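# Remove the slotted finished part and lay it flat

## Task

Lift the completed part, the one with a milled slot, out of the fixture and set it down lying flat on the table top. Both blanks must still be clamped in their current spots when done.

## Robot and tools

Robot: two arms, left_arm (the robot's own left, on the +y side) and right_arm, each with a parallel gripper. Camera image sides do not match arm names.

Scene frame (used for every printed position): origin at table-top height (z = 0) above the centre of the robot's foot; +x points forward over the table, +y to the robot's left, +z up. The table top starts near x = +0.15 m and may sit at an angle to the robot. end_effector_position is in metres and marks the spot between the finger pads, roughly 1 cm short of the fingertips; end_effector_quat_wxyz gives orientation. Both may be off by a few centimetres, more at long reach. Fingers point along the gripper's +z and open and close along its y.

Offset frame: every pose offset you send is measured along that arm's own Hand target axes, not the scene axes.

Row layout (shared by execute_actions and move): one flat list of 14 numbers covering both arms, each in [-1, 1]: dx, dy, dz, rx, ry, rz, opening for left_arm, then the same seven for right_arm. dx..rz are an offset from the arm's Hand target as it stands when the action or move begins; 1.0 equals 0.6 m or 180 degrees. rx, ry, rz form a single rotation vector. Opening is absolute, not an offset: +1 is fully open (0.094 m), -1 closed. Sending all six pose numbers as 0 re-asks for the current Hand target; a 0 in the opening slot is a real half-open command, so repeat the present opening to keep a gripper unchanged.

execute_actions(actions, cameras): actions is a list of actions; each action is a table of up to 15 rows, each row lasting one 1/30 s step; a short table repeats its final row to fill 15 steps. Every row counts from the action's start pose, not the previous row, and repeating an offset in a later action moves further. An empty list just returns state and images. cameras selects images: omitted, null or ["all"] gives all, [] gives none; names are cam_head_left, cam_head_right, cam_left_wrist, cam_right_wrist (each 672x504).

move(target, speed, blend, opening_speed, blocking, cameras): straight-line paths toward target, which is one 14-number row or a list of up to 15 rows; every row in a list is an offset from the same starting Hand targets. speed is top path speed in m/s (0.002 to 4.3, default 0.25; rotation up to twice that in rad/s), one value or one per target. blend (m) rounds corners in a list. opening_speed (0.2 or more, per second on the -1..+1 scale) makes fingers change gradually; use a low value for fragile parts. blocking=false returns early while the move continues. The whole move is capped at 10 s. Paths ignore obstacles and the other arm; grippers lag and can overshoot, especially fast or with a nearly straight arm. Steer around an arm's own base, not close past it. The result adds a "move:" line: done (within 10 mm and 2 degrees), off_target, moving, held or fault, plus limits such as limits=paced (pose clipped) or limits=held (steps withheld). Neither done nor off_target tells you about contact.

wait(seconds, 0 to 10): lets time pass while arms keep their last command; a running move continues. stop(cameras): brakes a running move; fast moves need room. zoom_image(camera, region): region [x0, y0, x1, y1] in pixels, at most 504 by 504, from that camera's latest image. finished_scene(scene): ends the current scene, given its number; irreversible, so only call it once the part lies flat and both blanks remain clamped without the robot touching anything.

Control notes: per step, commanded orientation is clipped to within 40 degrees of the measured one; "Hand target" shows the last command after clipping. Friction and weight can leave a gripper a centimetre or more short; the next command re-requests it, and you can add the missing distance. Tiny moves may not start. An arm blocked by an object keeps pushing until commanded back past its gripper. Near the first joint's axis, small wrist motions can swing the arm and alter shoulder posture.

Gripping: grip_measured uses the opening scale; with nothing held it reads up to about 2.7 mm wide. On a hard part under full squeeze it reads up to about 3 mm (0.064) narrower than the part. Full force starts about 0.05 below the first-touch reading (0.11 or more for small or round items). Release by commanding well above grip_measured. grip_effort_nm is motor effort in N m (negative closing), not pad force, and does not return to zero at rest. Joint torques include arm weight; numbers 3 and 4 wrap at ±28 N m. "within noise" on Joint velocities means that arm is still.

Joint ranges (rad): waist -2.880 to 2.880, shoulder 0.000 to 3.142, elbow 0.000 to 3.019 (straight at 2.964), wrist pitch -1.693 to 1.571, wrist yaw -1.571 to 1.571, wrist roll -2.094 to 2.094.

Avoid: dropping the part or releasing it while moving, fast impacts, hard pushes, loosening the blanks' clamps, anything leaving the table, and contact or gripping between the two arms (can end the scene). The clearance check does not prevent grippers or wrist cameras hitting each other. Holding loads, stretched arms or pushing at unreachable poses heat motors; a MOTOR HOT line appears from 85 °C, and at 100 °C an OVER-TEMPERATURE FAULT drops that arm for 30 to 60 s or more. Loose objects may be nudged occasionally. The simulation keeps running between your calls; idle arms hold their last command. Camera calibrations are approximate (fixed cameras may have shifted by up to 2.3 degrees and 9 mm); wrist images can lag during motion.

Each tool is called after "Request:" as name(argument=value, ...) on one line, values as JSON.

## Session

Request:
execute_actions(actions=[])

Scene clock: 0.00 s.
left_arm: end_effector_position=(+0.3675, +0.1941, +0.1767) grip_measured=+1.000 grip_effort_nm=n/a end_effector_quat_wxyz=(+0.155, +0.763, +0.623, -0.073) | right_arm: end_effector_position=(+0.6194, -0.4544, +0.2237) grip_measured=+1.000 grip_effort_nm=n/a end_effector_quat_wxyz=(+0.126, -0.298, +0.946, +0.025)
Joint positions: left_arm=[1.212 1.29 0.269 0.921 -0.022 1.746 0.094] | right_arm=[1.062 0.812 0.715 0.146 -0.636 -0.597 0.094]
Joint velocities: within noise
Joint torques (N m): no reading
Heat: left arm: hottest shoulder 28 °C; right arm: hottest shoulder 30 °C.
Hand target: left_arm +0.3601, +0.1958, +0.1807; +0.150, +0.764, +0.622, -0.078 | right_arm +0.6213, -0.4547, +0.2234; +0.127, -0.299, +0.945, +0.024
Tool commands: left_gripper/opening=+1.0 right_gripper/opening=+1.0

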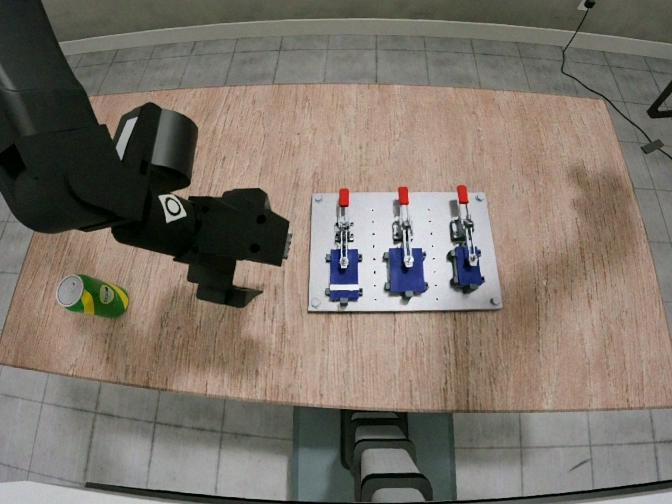

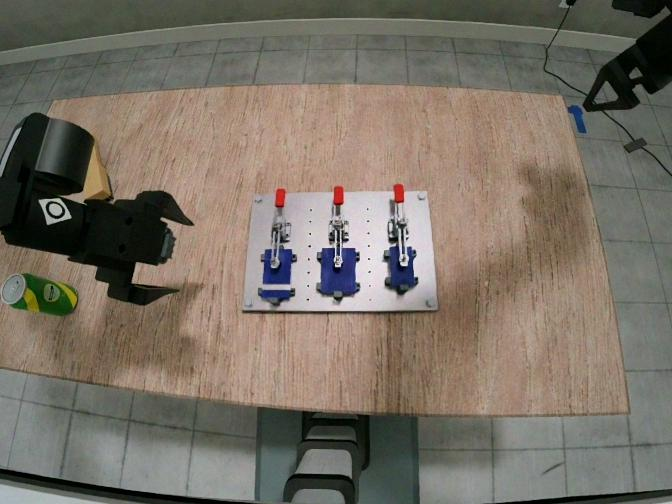

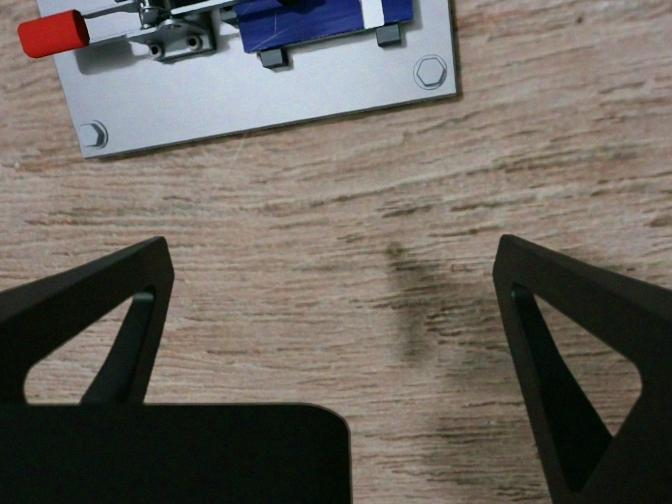

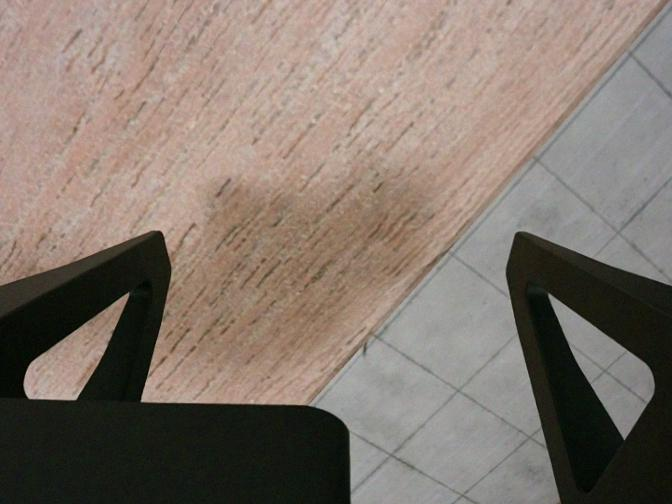

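Request:
zoom_image(camera="cam_head_right", region=[230, 170, 450, 330])

Request:
zoom_image(camera="cam_head_left", region=[300, 170, 520, 330])

Scaled by 2.291 from the camera's 672x504 image, which has a finer 960x720 frame.

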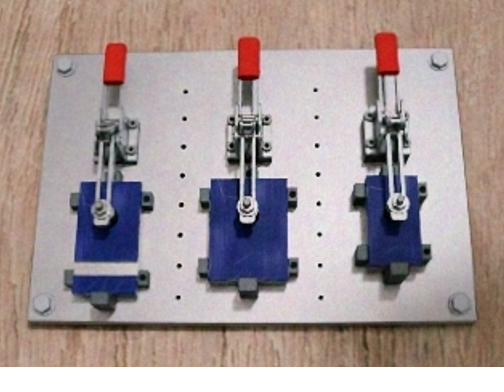

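Scaled by 2.291 from the camera's 672x504 image, which has a finer 960x720 frame.

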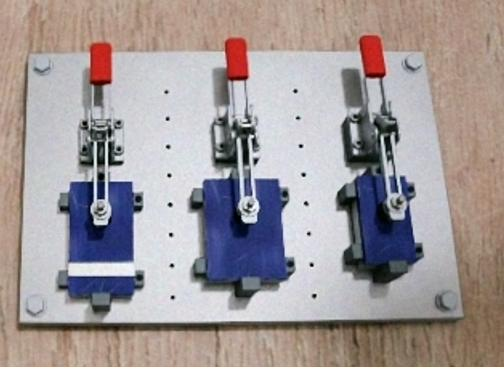

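Request:
move(target=[-0.1935, 0.1475, -0.0402, -0.0570, 0.1097, -0.5587, 1, 0,0,0,0,0,0,1], speed=0.25)

Scene clock: 142.30 s.
left_arm: end_effector_position=(+0.4141, +0.0880, +0.2435) grip_measured=+1.000 grip_effort_nm=-0.061 end_effector_quat_wxyz=(+0.003, -0.010, -1.000, -0.011) | right_arm: end_effector_position=(+0.6194, -0.4544, +0.2237) grip_measured=+1.000 grip_effort_nm=-0.017 end_effector_quat_wxyz=(+0.126, -0.298, +0.946, +0.025)
Joint positions: left_arm=[0.596 1.169 0.523 0.307 -0.971 -0.235 0.094] | right_arm=[1.062 0.812 0.715 0.146 -0.636 -0.597 0.094]
Joint velocities: within noise
Joint torques (N m): left_arm=[-6.42 -6.42 -1.17 -0.21 -0.07 -0.17] | right_arm=[-1.44 -9.76 1.98 0.43 -0.08 -0.01]
Heat: left arm: hottest shoulder 28 °C; right arm: hottest shoulder 31 °C.
Hand target: left_arm +0.4199, +0.0802, +0.2507; +0.000, +0.000, +1.000, +0.000 | right_arm +0.6213, -0.4547, +0.2234; +0.127, -0.299, +0.945, +0.024
Off the commanded pose: left_arm 0.012 m, 2 deg | right_arm 0.002 m, 0 deg.
move: off_target (left_arm)
camera_calibration:
cam_left_wrist: T_world_to_cam=[[-0.0270615, -0.999149, -0.0311159, 0.107238], [-0.817947, 0.00423821, 0.575278, 0.206084], [-0.574657, 0.0410191, -0.817366, 0.554187], [0, 0, 0, 1]] pos_world=[0.489935, 0.0835416, 0.337755]

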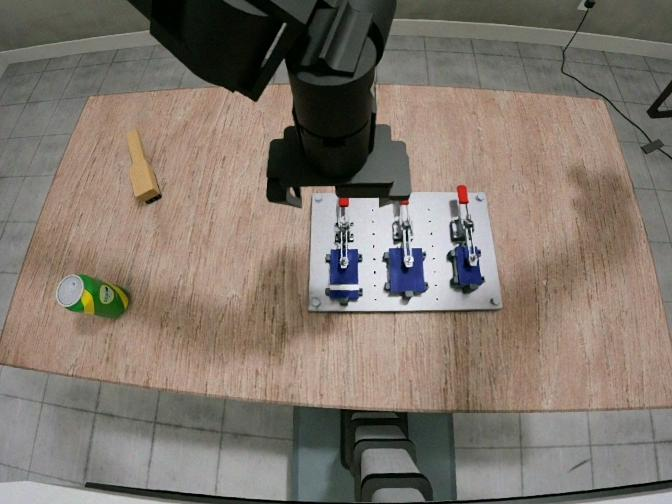

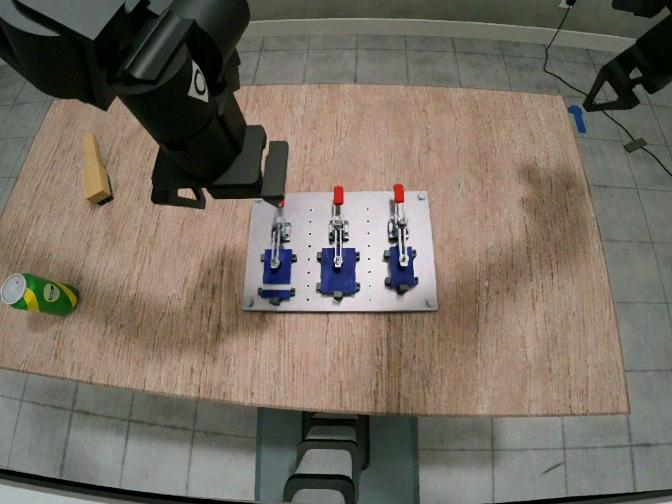

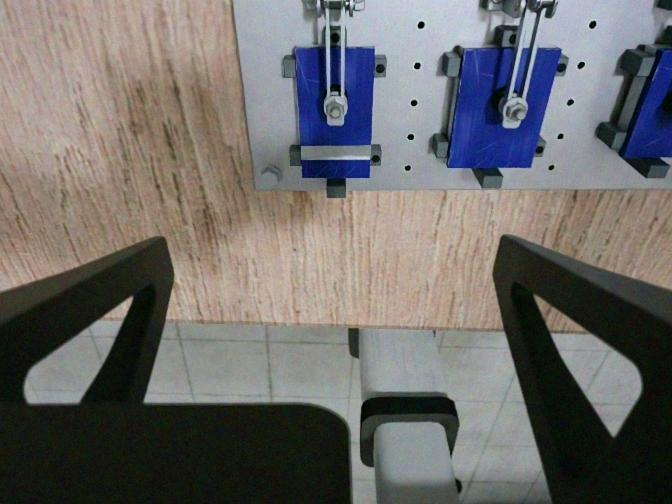

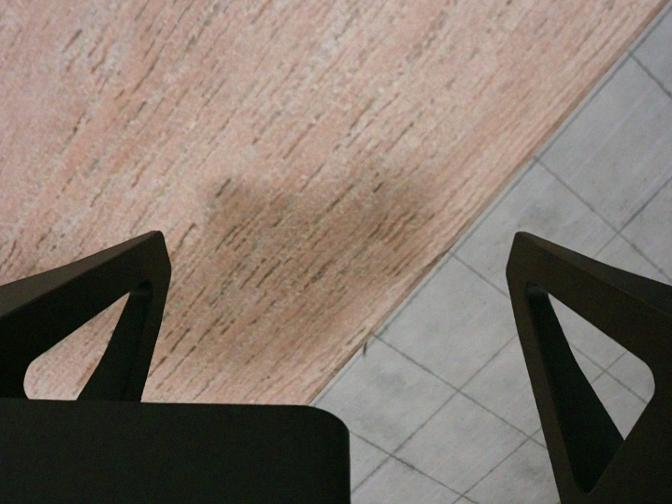

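Request:
zoom_image(camera="cam_left_wrist", region=[220, 0, 460, 200])

Scaled by 2.100 from the camera's 672x504 image, which has a finer 960x720 frame.

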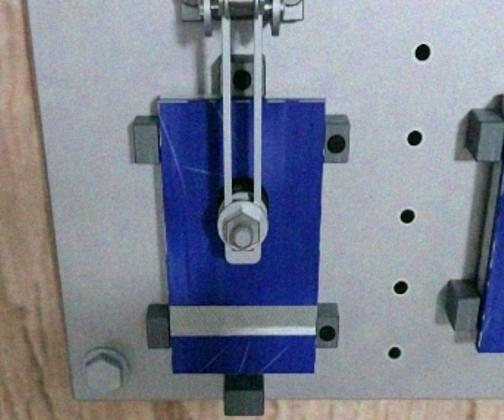

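Request:
move(target=[-0.183, -0.033, 0.05, 0, 0, 0, 1, 0,0,0,0,0,0,1], speed=0.25, cameras=["cam_left_wrist", "cam_head_left"])

Request:
zoom_image(camera="cam_left_wrist", region=[180, 0, 480, 240])

Scene clock: 157.57 s.
left_arm: end_effector_position=(+0.5305, +0.0538, +0.2289) grip_measured=+1.000 grip_effort_nm=-0.061 end_effector_quat_wxyz=(-0.004, +0.007, -1.000, +0.011) | right_arm: end_effector_position=(+0.6194, -0.4544, +0.2237) grip_measured=+1.000 grip_effort_nm=-0.017 end_effector_quat_wxyz=(+0.126, -0.298, +0.946, +0.025)
Joint positions: left_arm=[0.631 1.131 0.806 0.041 -0.898 -0.219 0.094] | right_arm=[1.062 0.812 0.715 0.146 -0.636 -0.597 0.094]
Joint velocities: within noise
Joint torques (N m): left_arm=[-3.43 -6.59 0.5 -0.16 0.12 0.14] | right_arm=[-1.49 -9.64 1.96 0.53 -0.09 -0.03]
Heat: left arm: hottest shoulder 28 °C; right arm: hottest shoulder 31 °C.
Hand target: left_arm +0.5298, +0.0601, +0.2208; +0.000, +0.000, +1.000, +0.000 | right_arm +0.6213, -0.4547, +0.2234; +0.127, -0.299, +0.945, +0.024
Off the commanded pose: left_arm 0.010 m, 2 deg | right_arm 0.002 m, 0 deg.
move: done
camera_calibration:
cam_left_wrist: T_world_to_cam=[[0.00826314, -0.999885, 0.0126791, 0.046978], [-0.826319, 0.000312967, 0.563203, 0.317298], [-0.563142, -0.0151308, -0.826221, 0.609603], [0, 0, 0, 1]] pos_world=[0.605095, 0.0560971, 0.324369]
Images, in order (width x height): cam_head_left 672x504, cam_left_wrist 672x504.

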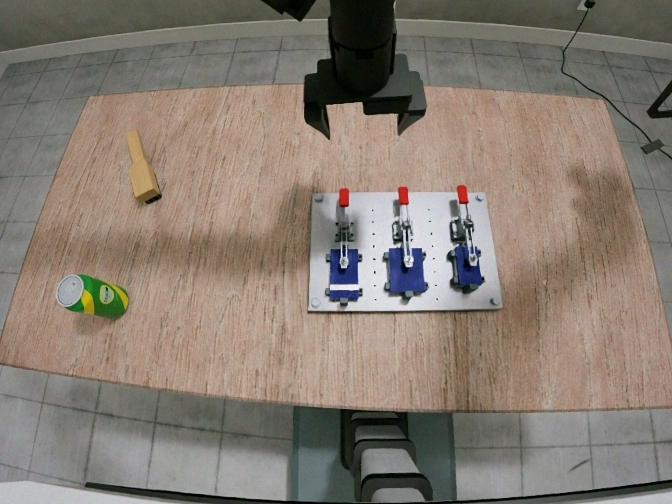

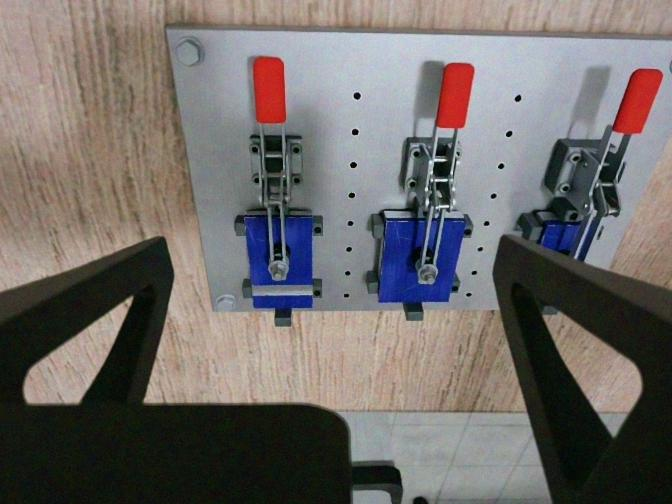

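Scaled by 1.680 from the camera's 672x504 image, which has a finer 960x720 frame.

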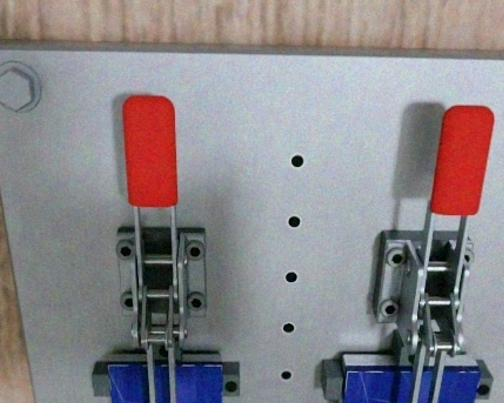

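Request:
move(target=[0.0067, 0.0567, 0.198, 0, 0, 0, 0, 0,0,0,0,0,0,1], speed=0.2, cameras=["cam_left_wrist", "cam_head_left", "cam_head_right"])

Scene clock: 238.53 s.
left_arm: end_effector_position=(+0.5250, +0.0881, +0.1100) grip_measured=+0.003 grip_effort_nm=-0.203 end_effector_quat_wxyz=(+0.002, +0.004, -1.000, +0.007) | right_arm: end_effector_position=(+0.6194, -0.4544, +0.2237) grip_measured=+1.000 grip_effort_nm=-0.012 end_effector_quat_wxyz=(+0.126, -0.298, +0.946, +0.025)
Joint positions: left_arm=[0.91 1.323 0.886 0.202 -0.633 -0.127 0.047] | right_arm=[1.062 0.812 0.715 0.146 -0.636 -0.597 0.094]
Joint velocities: within noise
Joint torques (N m): left_arm=[-3.9 -8.47 -0.87 0.79 0.14 0.18] | right_arm=[-1.79 -9.35 1.88 0.5 -0.11 -0.02]
Heat: left arm: hottest shoulder 28 °C; right arm: hottest shoulder 30 °C.
Hand target: left_arm +0.5257, +0.0943, +0.1019; +0.000, +0.000, +1.000, +0.000 | right_arm +0.6213, -0.4547, +0.2234; +0.127, -0.299, +0.945, +0.024
Off the commanded pose: left_arm 0.010 m, 1 deg | right_arm 0.002 m, 0 deg.
move: done
camera_calibration:
cam_left_wrist: T_world_to_cam=[[0.00143863, -0.999982, 0.00577205, 0.0872753], [-0.818809, 0.00213559, 0.574062, 0.37439], [-0.574064, -0.00555207, -0.818792, 0.51271], [0, 0, 0, 1]] pos_world=[0.600756, 0.0893208, 0.204376]
Images, in order (width x height): cam_head_left 672x504, cam_head_right 672x504, cam_left_wrist 672x504.

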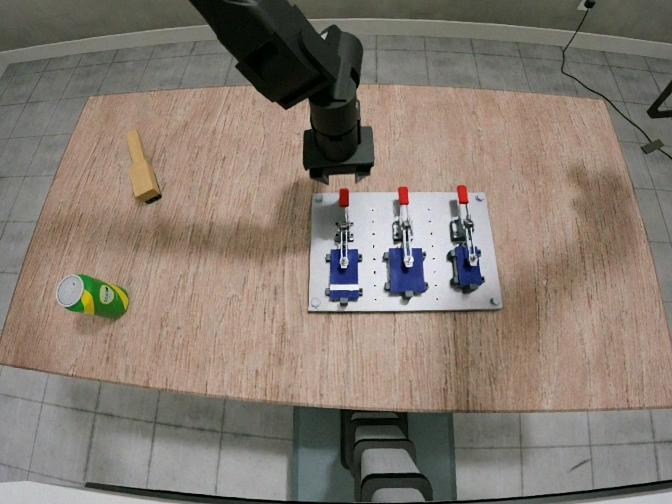

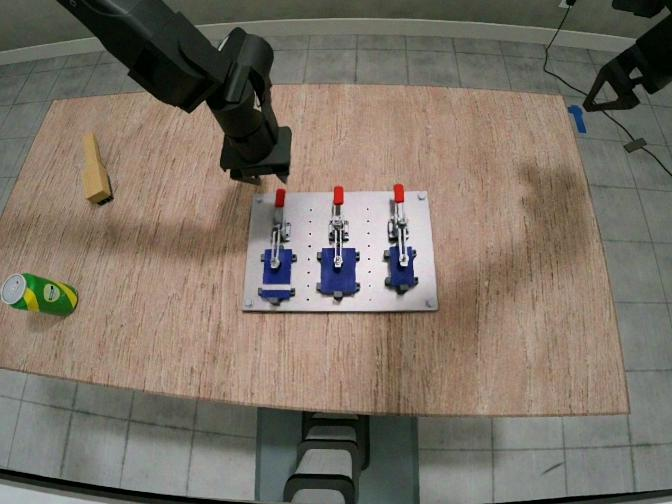

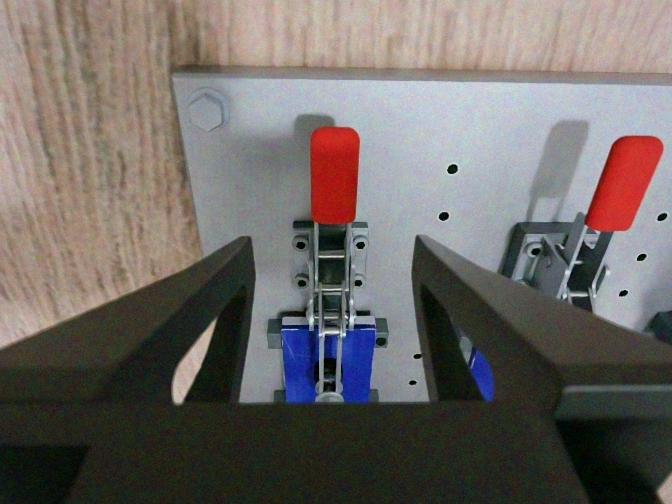

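Request:
move(target=[0, -0.0017, 0.1, 0, 0, 0, 0, 0,0,0,0,0,0,1], speed=0.1, cameras=["cam_left_wrist", "cam_head_left", "cam_head_right"])

Scene clock: 261.47 s.
left_arm: end_effector_position=(+0.5260, +0.0836, +0.0518) grip_measured=+0.003 grip_effort_nm=-0.208 end_effector_quat_wxyz=(+0.002, +0.004, -1.000, +0.010) | right_arm: end_effector_position=(+0.6194, -0.4544, +0.2237) grip_measured=+1.000 grip_effort_nm=-0.017 end_effector_quat_wxyz=(+0.126, -0.298, +0.946, +0.025)
Joint positions: left_arm=[0.979 1.463 0.994 0.246 -0.561 -0.107 0.047] | right_arm=[1.062 0.812 0.715 0.146 -0.636 -0.597 0.094]
Joint velocities: within noise
Joint torques (N m): left_arm=[-4.25 -8.94 -1.24 0.91 0.13 0.19] | right_arm=[-1.73 -9.23 2.02 0.53 -0.1 -0.05]
Heat: left arm: hottest shoulder 29 °C; right arm: hottest shoulder 30 °C.
Hand target: left_arm +0.5258, +0.0931, +0.0420; +0.000, +0.000, +1.000, +0.000 | right_arm +0.6213, -0.4547, +0.2234; +0.127, -0.299, +0.945, +0.024
Off the commanded pose: left_arm 0.014 m, 1 deg | right_arm 0.002 m, 0 deg.
move: off_target (left_arm)
camera_calibration:
cam_left_wrist: T_world_to_cam=[[0.00117064, -0.999949, 0.0100305, 0.0830333], [-0.819223, 0.00479324, 0.573455, 0.408624], [-0.573474, -0.00888849, -0.819175, 0.46576], [0, 0, 0, 1]] pos_world=[0.601758, 0.0852104, 0.146378]
Images, in order (width x height): cam_head_left 672x504, cam_head_right 672x504, cam_left_wrist 672x504.

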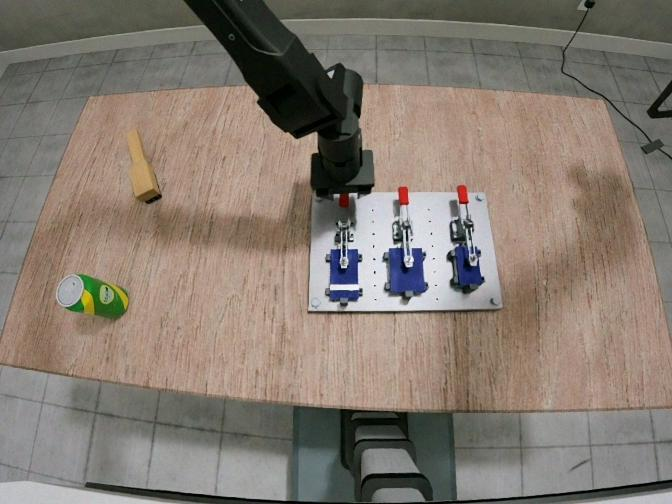

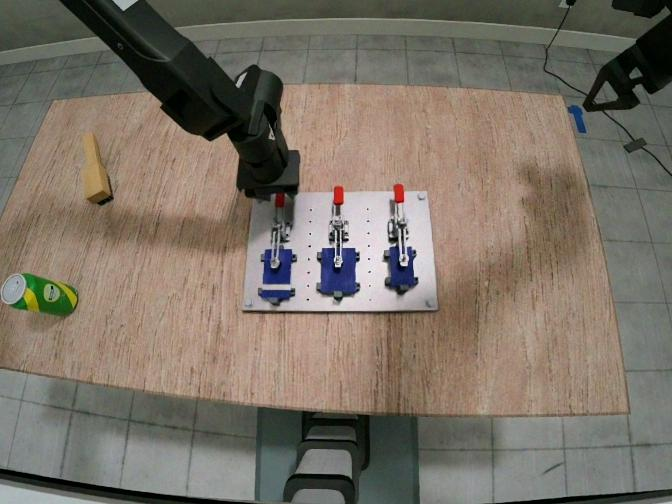

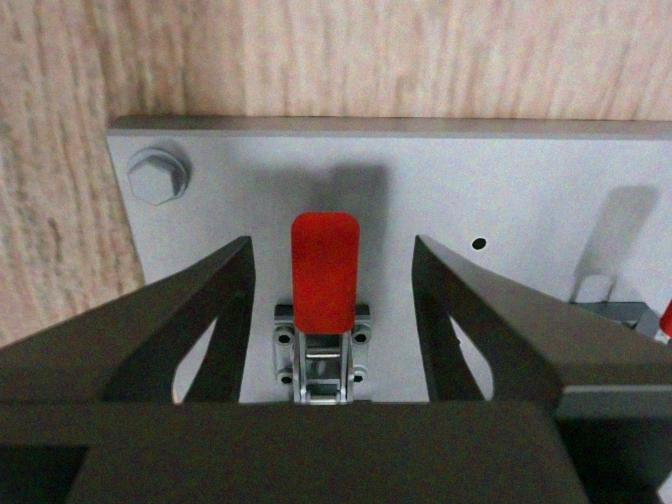

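Request:
move(target=[[0.003, 0.0025, 0.0167, 0, 0, 0, 0, 0,0,0,0,0,0,1],[0.003, 0.0025, 0.0167, 0, 0, 0, -0.75, 0,0,0,0,0,0,1]], speed=0.1, opening_speed=0.5, cameras=["cam_left_wrist"])

Scene clock: 285.50 s.
left_arm: end_effector_position=(+0.5249, +0.0856, +0.0417) grip_measured=-0.602 grip_effort_nm=-1.077 end_effector_quat_wxyz=(+0.001, -0.001, -1.000, +0.009) | right_arm: end_effector_position=(+0.6194, -0.4544, +0.2237) grip_measured=+1.000 grip_effort_nm=-0.017 end_effector_quat_wxyz=(+0.126, -0.298, +0.946, +0.025)
Joint positions: left_arm=[0.994 1.484 1.008 0.257 -0.547 -0.094 0.019] | right_arm=[1.062 0.812 0.715 0.146 -0.636 -0.597 0.094]
Joint velocities: within noise
Joint torques (N m): left_arm=[-4.25 -8.88 -1.28 0.9 0.15 0.11] | right_arm=[-1.9 -9.52 2.03 0.47 -0.1 -0.05]
Heat: left arm: hottest shoulder 29 °C; right arm: hottest shoulder 30 °C.
Hand target: left_arm +0.5240, +0.0945, +0.0319; +0.000, +0.000, +1.000, +0.000 | right_arm +0.6213, -0.4547, +0.2234; +0.127, -0.299, +0.945, +0.024
Off the commanded pose: left_arm 0.013 m, 1 deg | right_arm 0.002 m, 0 deg.
move: off_target (left_arm); target 2's new opening was sent with left_arm's hand 0.014 m and 1 deg from that target
camera_calibration:
cam_left_wrist: T_world_to_cam=[[-0.00776988, -0.999925, 0.00942359, 0.0897959], [-0.819792, 0.011766, 0.572541, 0.413289], [-0.572609, -0.00327681, -0.819822, 0.455889], [0, 0, 0, 1]] pos_world=[0.600555, 0.0864203, 0.136277]
Images, in order (width x height): cam_left_wrist 672x504.

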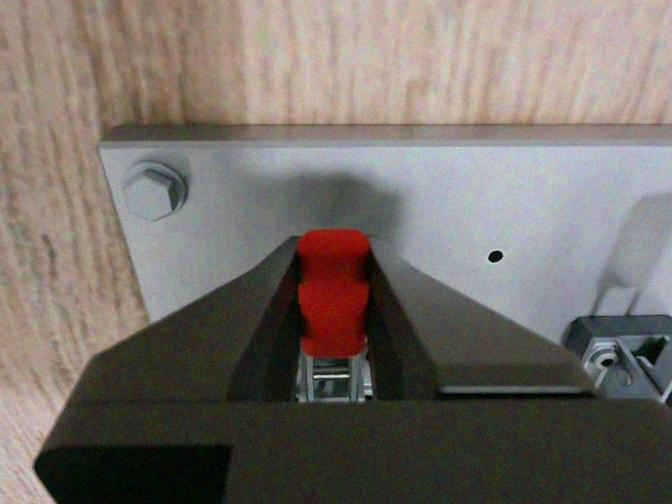

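Request:
move(target=[0.0033, 0, -0.025, 0, 0, 0, -0.66, 0,0,0,0,0,0,1], speed=0.06, cameras=["cam_left_wrist"])

Scene clock: 293.33 s.
left_arm: end_effector_position=(+0.5247, +0.0863, +0.0418) grip_measured=-0.603 grip_effort_nm=-1.092 end_effector_quat_wxyz=(+0.001, -0.001, -1.000, +0.007) | right_arm: end_effector_position=(+0.6194, -0.4544, +0.2237) grip_measured=+1.000 grip_effort_nm=-0.017 end_effector_quat_wxyz=(+0.126, -0.298, +0.946, +0.025)
Joint positions: left_arm=[0.994 1.484 1.007 0.257 -0.55 -0.093 0.019] | right_arm=[1.062 0.812 0.715 0.146 -0.636 -0.597 0.094]
Joint velocities: within noise
Joint torques (N m): left_arm=[-5.48 -11.28 -3.7 0.7 -0.39 0.06] | right_arm=[-1.38 -9.35 2.07 0.36 -0.09 -0.02]
Heat: left arm: hottest shoulder 29 °C; right arm: hottest shoulder 30 °C.
Hand target: left_arm +0.5221, +0.0945, +0.0469; +0.000, +0.000, +1.000, +0.000 | right_arm +0.6213, -0.4547, +0.2234; +0.127, -0.299, +0.945, +0.024
Off the commanded pose: left_arm 0.010 m, 1 deg | right_arm 0.002 m, 0 deg.
move: done
camera_calibration:
cam_left_wrist: T_world_to_cam=[[-0.00814089, -0.999949, 0.00599098, 0.0907945], [-0.819965, 0.0101045, 0.572325, 0.413261], [-0.572356, -0.000253151, -0.820005, 0.45541], [0, 0, 0, 1]] pos_world=[0.600255, 0.0867293, 0.136374]
Images, in order (width x height): cam_left_wrist 672x504.

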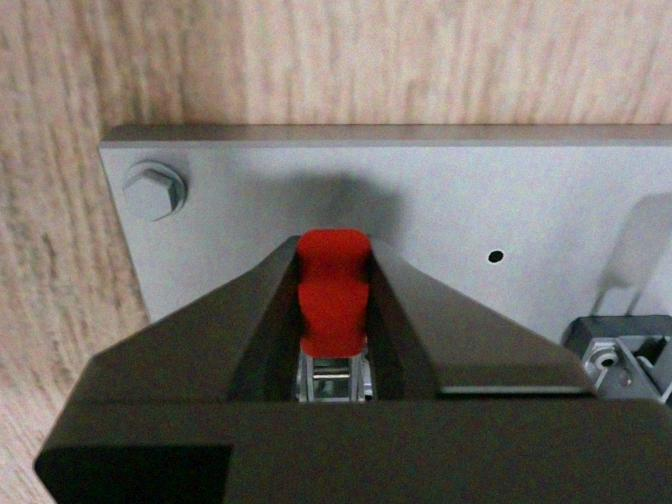

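Request:
move(target=[0.0067, 0, -0.0333, 0, 0, 0, -0.66, 0,0,0,0,0,0,1], speed=0.06, cameras=["cam_left_wrist"])

Scene clock: 297.33 s.
left_arm: end_effector_position=(+0.5235, +0.0868, +0.0427) grip_measured=-0.603 grip_effort_nm=-1.092 end_effector_quat_wxyz=(+0.000, -0.001, -1.000, +0.007) | right_arm: end_effector_position=(+0.6194, -0.4544, +0.2237) grip_measured=+1.000 grip_effort_nm=-0.022 end_effector_quat_wxyz=(+0.126, -0.298, +0.946, +0.025)
Joint positions: left_arm=[0.994 1.484 1.001 0.266 -0.553 -0.092 0.019] | right_arm=[1.062 0.812 0.715 0.146 -0.636 -0.597 0.094]
Joint velocities: within noise
Joint torques (N m): left_arm=[-6.83 -13.86 -6.67 0.43 -1.16 -0.04] | right_arm=[-1.55 -9.17 2.09 0.34 -0.1 -0.03]
Heat: left arm: hottest shoulder 28 °C; right arm: hottest shoulder 30 °C.
Hand target: left_arm +0.5180, +0.0946, +0.0670; +0.000, +0.000, +1.000, +0.000 | right_arm +0.6213, -0.4547, +0.2234; +0.127, -0.299, +0.945, +0.024
Off the commanded pose: left_arm 0.026 m, 1 deg | right_arm 0.002 m, 0 deg.
move: off_target (left_arm)
camera_calibration:
cam_left_wrist: T_world_to_cam=[[-0.00801885, -0.999959, 0.00426956, 0.0913443], [-0.821763, 0.00902258, 0.569759, 0.41293], [-0.569774, 0.00106024, -0.821801, 0.45404], [0, 0, 0, 1]] pos_world=[0.598763, 0.0871335, 0.13747]
Images, in order (width x height): cam_left_wrist 672x504.

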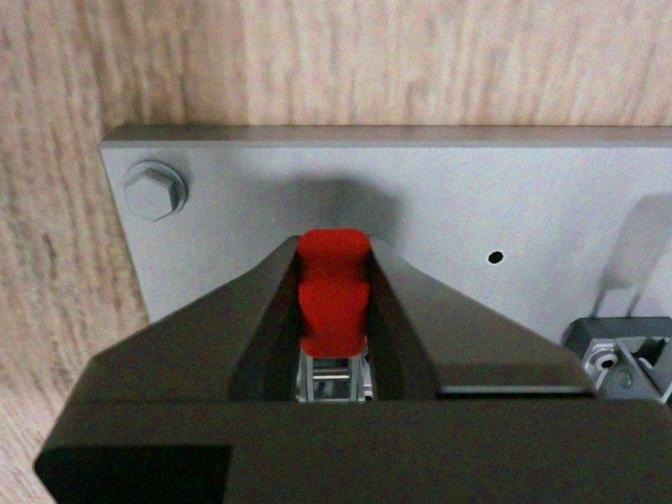

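Request:
move(target=[0.0, 0, -0.025, 0, 0, 0, -0.7, 0,0,0,0,0,0,1], speed=0.06, cameras=["cam_left_wrist"])

Scene clock: 302.10 s.
left_arm: end_effector_position=(+0.5155, +0.0868, +0.0616) grip_measured=-0.603 grip_effort_nm=-1.082 end_effector_quat_wxyz=(+0.002, -0.006, -1.000, +0.006) | right_arm: end_effector_position=(+0.6194, -0.4544, +0.2237) grip_measured=+1.000 grip_effort_nm=-0.012 end_effector_quat_wxyz=(+0.126, -0.298, +0.946, +0.025)
Joint positions: left_arm=[0.97 1.446 0.952 0.268 -0.577 -0.091 0.019] | right_arm=[1.062 0.812 0.715 0.146 -0.636 -0.597 0.094]
Joint velocities: within noise
Joint torques (N m): left_arm=[-6.83 -13.51 -5.05 -0.08 -1 -0.08] | right_arm=[-2.08 -9.7 2.04 0.38 -0.1 -0.03]
Heat: left arm: hottest shoulder 28 °C; right arm: hottest shoulder 30 °C.
Hand target: left_arm +0.5181, +0.0946, +0.0820; +0.000, +0.000, +1.000, +0.000 | right_arm +0.6213, -0.4547, +0.2234; +0.127, -0.299, +0.945, +0.024
Off the commanded pose: left_arm 0.022 m, 1 deg | right_arm 0.002 m, 0 deg.
move: off_target (left_arm)
camera_calibration:
cam_left_wrist: T_world_to_cam=[[-0.017984, -0.999832, 0.00361711, 0.0963986], [-0.818762, 0.0168032, 0.573887, 0.393068], [-0.573851, 0.00735921, -0.818926, 0.466464], [0, 0, 0, 1]] pos_world=[0.591244, 0.0863447, 0.156075]
Images, in order (width x height): cam_left_wrist 672x504.

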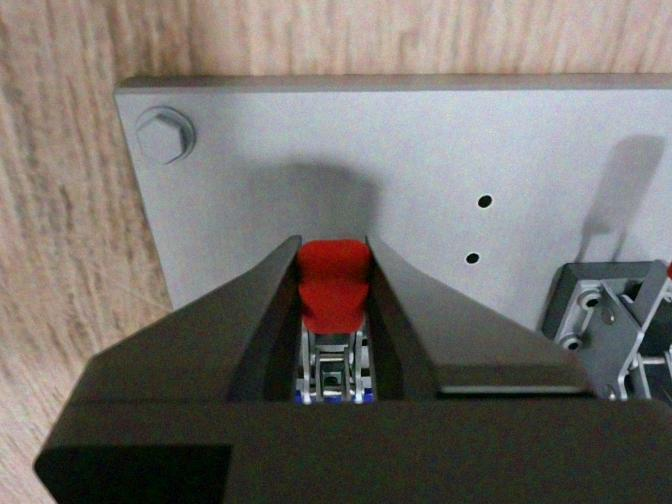

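Request:
move(target=[0.0385, 0, -0.0167, 0, 0, 0, -0.66, 0,0,0,0,0,0,1], speed=0.06, cameras=["cam_left_wrist"])

Scene clock: 313.17 s.
left_arm: end_effector_position=(+0.5069, +0.0870, +0.0690) grip_measured=-0.604 grip_effort_nm=-1.087 end_effector_quat_wxyz=(-0.006, -0.005, -1.000, +0.005) | right_arm: end_effector_position=(+0.6194, -0.4544, +0.2237) grip_measured=+1.000 grip_effort_nm=-0.012 end_effector_quat_wxyz=(+0.126, -0.298, +0.946, +0.025)
Joint positions: left_arm=[0.958 1.442 0.915 0.318 -0.592 -0.085 0.019] | right_arm=[1.062 0.812 0.715 0.146 -0.636 -0.597 0.094]
Joint velocities: within noise
Joint torques (N m): left_arm=[-7.12 -12.86 -7.1 0.5 -1.06 -0.21] | right_arm=[-2.02 -9.7 2.02 0.55 -0.11 -0.02]
Heat: left arm: hottest shoulder 28 °C; right arm: hottest shoulder 30 °C.
Hand target: left_arm +0.4949, +0.0946, +0.0920; +0.000, +0.000, +1.000, +0.000 | right_arm +0.6213, -0.4547, +0.2234; +0.127, -0.299, +0.945, +0.024
Off the commanded pose: left_arm 0.027 m, 1 deg | right_arm 0.002 m, 0 deg.
move: off_target (left_arm)
camera_calibration:
cam_left_wrist: T_world_to_cam=[[-0.0175912, -0.999845, 0.000828816, 0.0964246], [-0.827674, 0.015027, 0.561008, 0.387415], [-0.560933, 0.00918278, -0.82781, 0.461435], [0, 0, 0, 1]] pos_world=[0.581184, 0.0863507, 0.164558]
Images, in order (width x height): cam_left_wrist 672x504.

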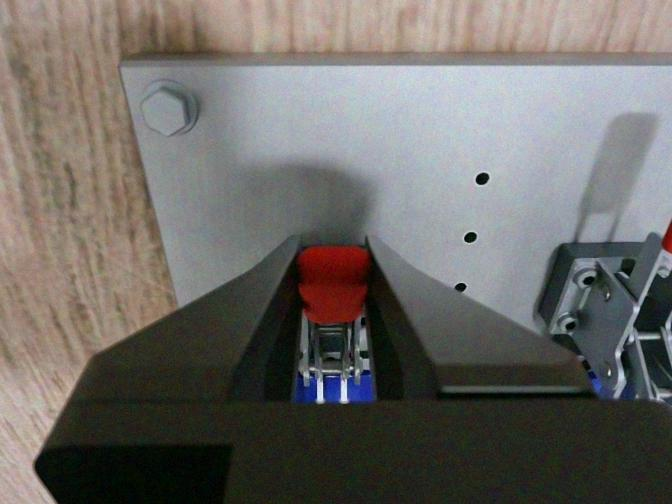

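Request:
move(target=[0.0167, 0, 0, 0, 0, 0, -0.63, 0,0,0,0,0,0,1], speed=0.06, cameras=["cam_left_wrist"])

Scene clock: 328.13 s.
left_arm: end_effector_position=(+0.5044, +0.0871, +0.0711) grip_measured=-0.604 grip_effort_nm=-1.087 end_effector_quat_wxyz=(-0.011, -0.005, -1.000, +0.006) | right_arm: end_effector_position=(+0.6194, -0.4544, +0.2237) grip_measured=+1.000 grip_effort_nm=-0.012 end_effector_quat_wxyz=(+0.126, -0.298, +0.946, +0.025)
Joint positions: left_arm=[0.955 1.442 0.9 0.346 -0.594 -0.079 0.019] | right_arm=[1.062 0.812 0.715 0.146 -0.636 -0.597 0.094]
Joint velocities: within noise
Joint torques (N m): left_arm=[-7.18 -11.99 -7.49 0.43 -1.1 -0.26] | right_arm=[-1.61 -9.17 2.11 0.51 -0.12 -0.02]
Heat: left arm: hottest shoulder 28 °C; right arm: hottest shoulder 30 °C.
Hand target: left_arm +0.4850, +0.0946, +0.0920; +0.000, +0.000, +1.000, +0.000 | right_arm +0.6213, -0.4547, +0.2234; +0.127, -0.299, +0.945, +0.024
Off the commanded pose: left_arm 0.030 m, 2 deg | right_arm 0.002 m, 0 deg.
move: off_target (left_arm)
camera_calibration:
cam_left_wrist: T_world_to_cam=[[-0.0162162, -0.999863, 0.00319784, 0.095562], [-0.833946, 0.0152896, 0.551634, 0.387946], [-0.551608, 0.0062786, -0.83408, 0.457822], [0, 0, 0, 1]] pos_world=[0.577614, 0.0867429, 0.16755]
Images, in order (width x height): cam_left_wrist 672x504.

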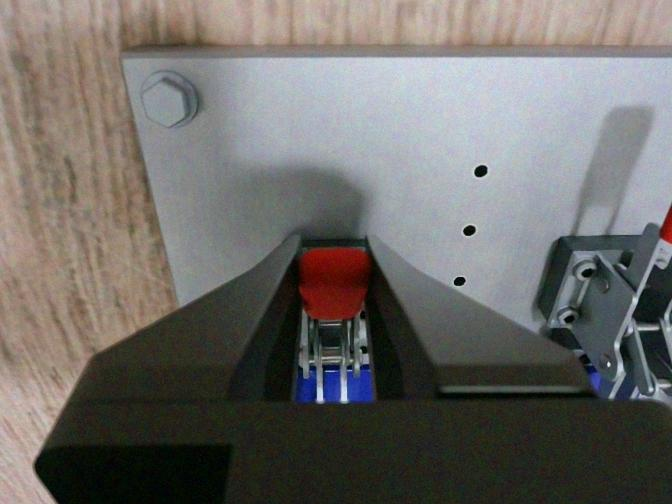

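Request:
move(target=[0.0117, 0, -0.005, 0, -0.1667, 0, -0.66, 0,0,0,0,0,0,1], speed=0.1, cameras=["cam_left_wrist", "cam_head_left"])

Scene clock: 343.97 s.
left_arm: end_effector_position=(+0.4859, +0.0867, +0.0822) grip_measured=-0.605 grip_effort_nm=-1.092 end_effector_quat_wxyz=(+0.254, +0.006, +0.967, -0.001) | right_arm: end_effector_position=(+0.6194, -0.4544, +0.2237) grip_measured=+1.000 grip_effort_nm=-0.017 end_effector_quat_wxyz=(+0.126, -0.298, +0.946, +0.025)
Joint positions: left_arm=[0.947 1.739 0.761 1.373 -0.569 0.26 0.019] | right_arm=[1.062 0.812 0.715 0.146 -0.636 -0.597 0.094]
Joint velocities: within noise
Joint torques (N m): left_arm=[-6.77 -7.47 -7.56 3.55 -0.06 -0.02] | right_arm=[-1.67 -9.23 2 0.46 -0.1 -0.03]
Heat: left arm: hottest shoulder 29 °C; right arm: hottest shoulder 30 °C.
Hand target: left_arm +0.4777, +0.0947, +0.0949; +0.259, +0.000, +0.966, +0.000 | right_arm +0.6213, -0.4547, +0.2234; +0.127, -0.299, +0.945, +0.024
Off the commanded pose: left_arm 0.017 m, 1 deg | right_arm 0.002 m, 0 deg.
move: off_target (left_arm)
camera_calibration:
cam_left_wrist: T_world_to_cam=[[-0.0143367, -0.999816, -0.0127284, 0.0951568], [-0.99556, 0.013089, 0.0932108, 0.482751], [-0.0930271, 0.0140083, -0.995565, 0.246709], [0, 0, 0, 1]] pos_world=[0.504922, 0.0853646, 0.201828]
Images, in order (width x height): cam_head_left 672x504, cam_left_wrist 672x504.

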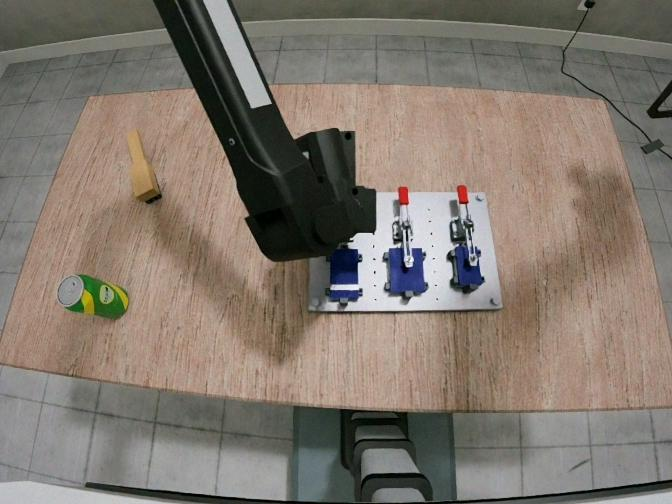

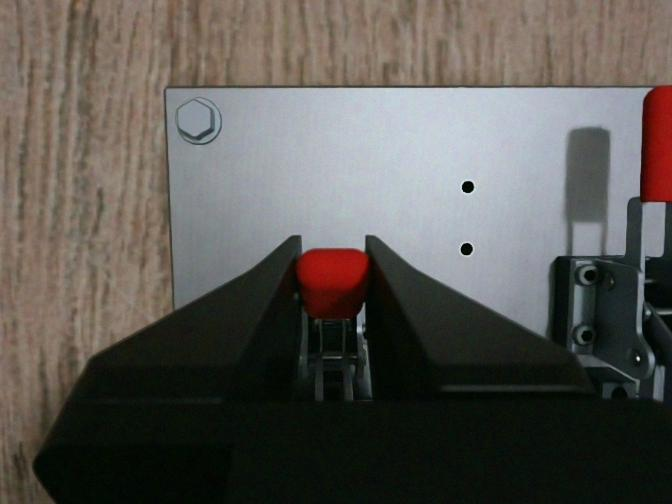

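Request:
move(target=[0.0181, 0, -0.022, 0, -0.111, 0, -0.66, 0,0,0,0,0,0,1], speed=0.1, cameras=["cam_left_wrist", "cam_head_left", "cam_head_right"])

Scene clock: 353.70 s.
left_arm: end_effector_position=(+0.4821, +0.0860, +0.0831) grip_measured=-0.605 grip_effort_nm=-1.087 end_effector_quat_wxyz=(+0.298, +0.017, +0.954, -0.018) | right_arm: end_effector_position=(+0.6194, -0.4544, +0.2237) grip_measured=+1.000 grip_effort_nm=-0.012 end_effector_quat_wxyz=(+0.126, -0.298, +0.946, +0.025)
Joint positions: left_arm=[0.965 1.808 0.761 1.525 -0.491 0.307 0.019] | right_arm=[1.062 0.812 0.715 0.146 -0.636 -0.597 0.094]
Joint velocities: within noise
Joint torques (N m): left_arm=[-6.71 -7.18 -9.99 3.67 0.58 -0.17] | right_arm=[-1.79 -9.58 2.07 0.43 -0.1 -0.04]
Heat: left arm: hottest shoulder 29 °C; right arm: hottest shoulder 30 °C.
Hand target: left_arm +0.4620, +0.0947, +0.1009; +0.423, +0.000, +0.906, +0.000 | right_arm +0.6213, -0.4547, +0.2234; +0.127, -0.299, +0.945, +0.024
Off the commanded pose: left_arm 0.028 m, 16 deg | right_arm 0.002 m, 0 deg.
joint sent to its limit (left arm) — joint 4 (wrist pitch), upper limit. The joint targets are off in orientation, not in position.
move: off_target (left_arm)
camera_calibration:
cam_left_wrist: T_world_to_cam=[[-0.0427109, -0.998995, 0.0135844, 0.105854], [-0.999084, 0.04274, 0.00186454, 0.485662], [-0.00244326, -0.0134923, -0.999906, 0.206259], [0, 0, 0, 1]] pos_world=[0.490242, 0.0877732, 0.203896]
Images, in order (width x height): cam_head_left 672x504, cam_head_right 672x504, cam_left_wrist 672x504.

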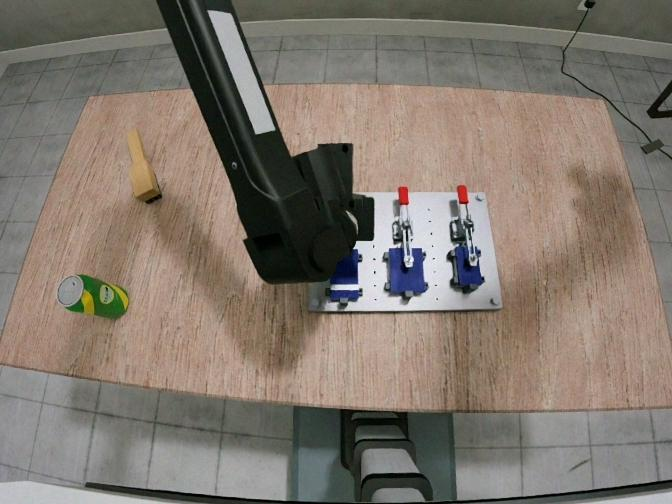

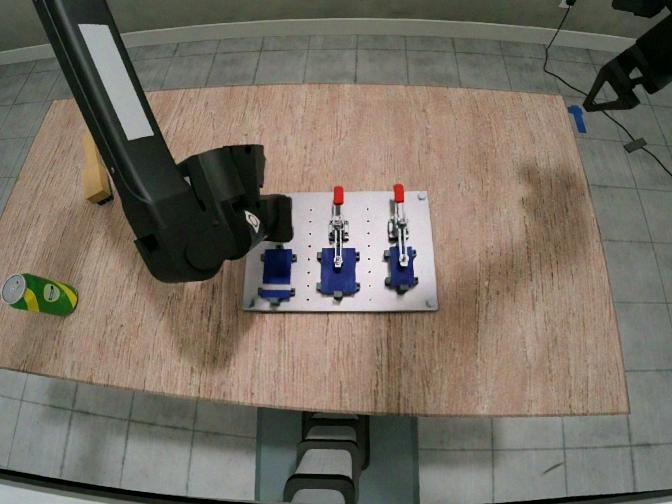

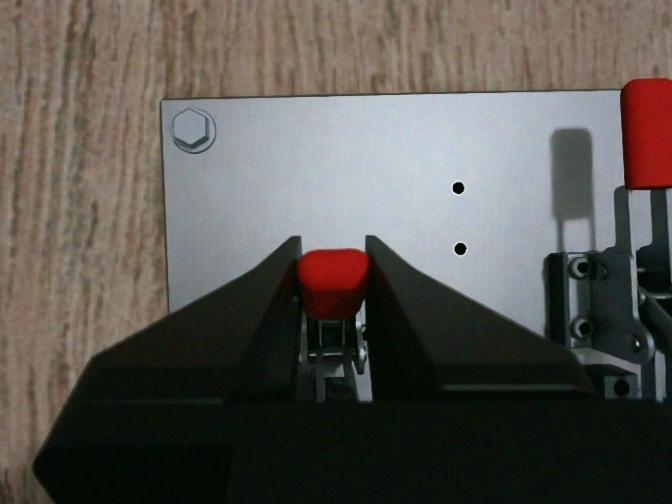

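Request:
move(target=[[-0.0027, -0.0017, 0.0369, 0, 0.0944, 0, -0.66, 0,0,0,0,0,0,1],[-0.0027, -0.0017, 0.0369, 0, 0.0944, 0, -0.1, 0,0,0,0,0,0,1]], speed=0.1, opening_speed=0.8, cameras=["cam_left_wrist"])

Scene clock: 365.40 s.
left_arm: end_effector_position=(+0.4811, +0.0909, +0.0822) grip_measured=-0.104 grip_effort_nm=0.090 end_effector_quat_wxyz=(+0.287, +0.006, +0.958, +0.002) | right_arm: end_effector_position=(+0.6194, -0.4544, +0.2237) grip_measured=+1.000 grip_effort_nm=-0.017 end_effector_quat_wxyz=(+0.126, -0.298, +0.946, +0.025)
Joint positions: left_arm=[0.958 1.801 0.763 1.509 -0.547 0.298 0.042] | right_arm=[1.062 0.812 0.715 0.146 -0.636 -0.597 0.094]
Joint velocities: within noise
Joint torques (N m): left_arm=[-6.83 -8 -5.97 1.39 0.07 -0.14] | right_arm=[-1.49 -9.23 2.09 0.42 -0.1 -0.02]
Heat: left arm: hottest shoulder 29 °C; right arm: hottest shoulder 30 °C.
Hand target: left_arm +0.4798, +0.0937, +0.0879; +0.284, +0.000, +0.959, +0.000 | right_arm +0.6213, -0.4547, +0.2234; +0.127, -0.299, +0.945, +0.024
Off the commanded pose: left_arm 0.006 m, 1 deg | right_arm 0.002 m, 0 deg.
move: done
camera_calibration:
cam_left_wrist: T_world_to_cam=[[-0.0114603, -0.999741, -0.0196549, 0.0984812], [-0.999624, 0.0109649, 0.0251297, 0.48565], [-0.0249077, 0.0199356, -0.999491, 0.213136], [0, 0, 0, 1]] pos_world=[0.491905, 0.0888816, 0.202759]
Images, in order (width x height): cam_left_wrist 672x504.

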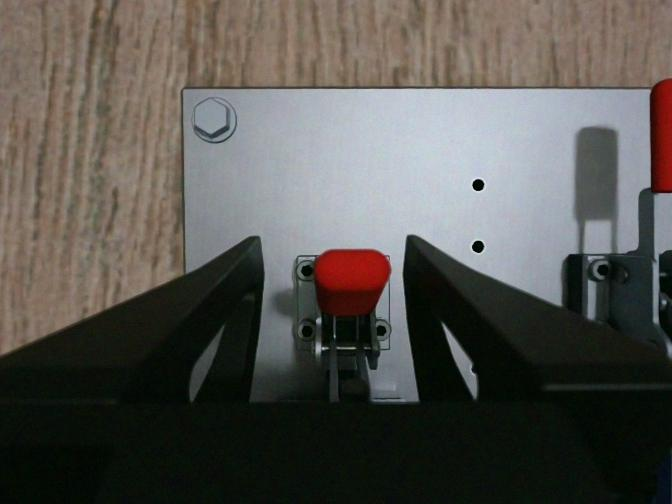

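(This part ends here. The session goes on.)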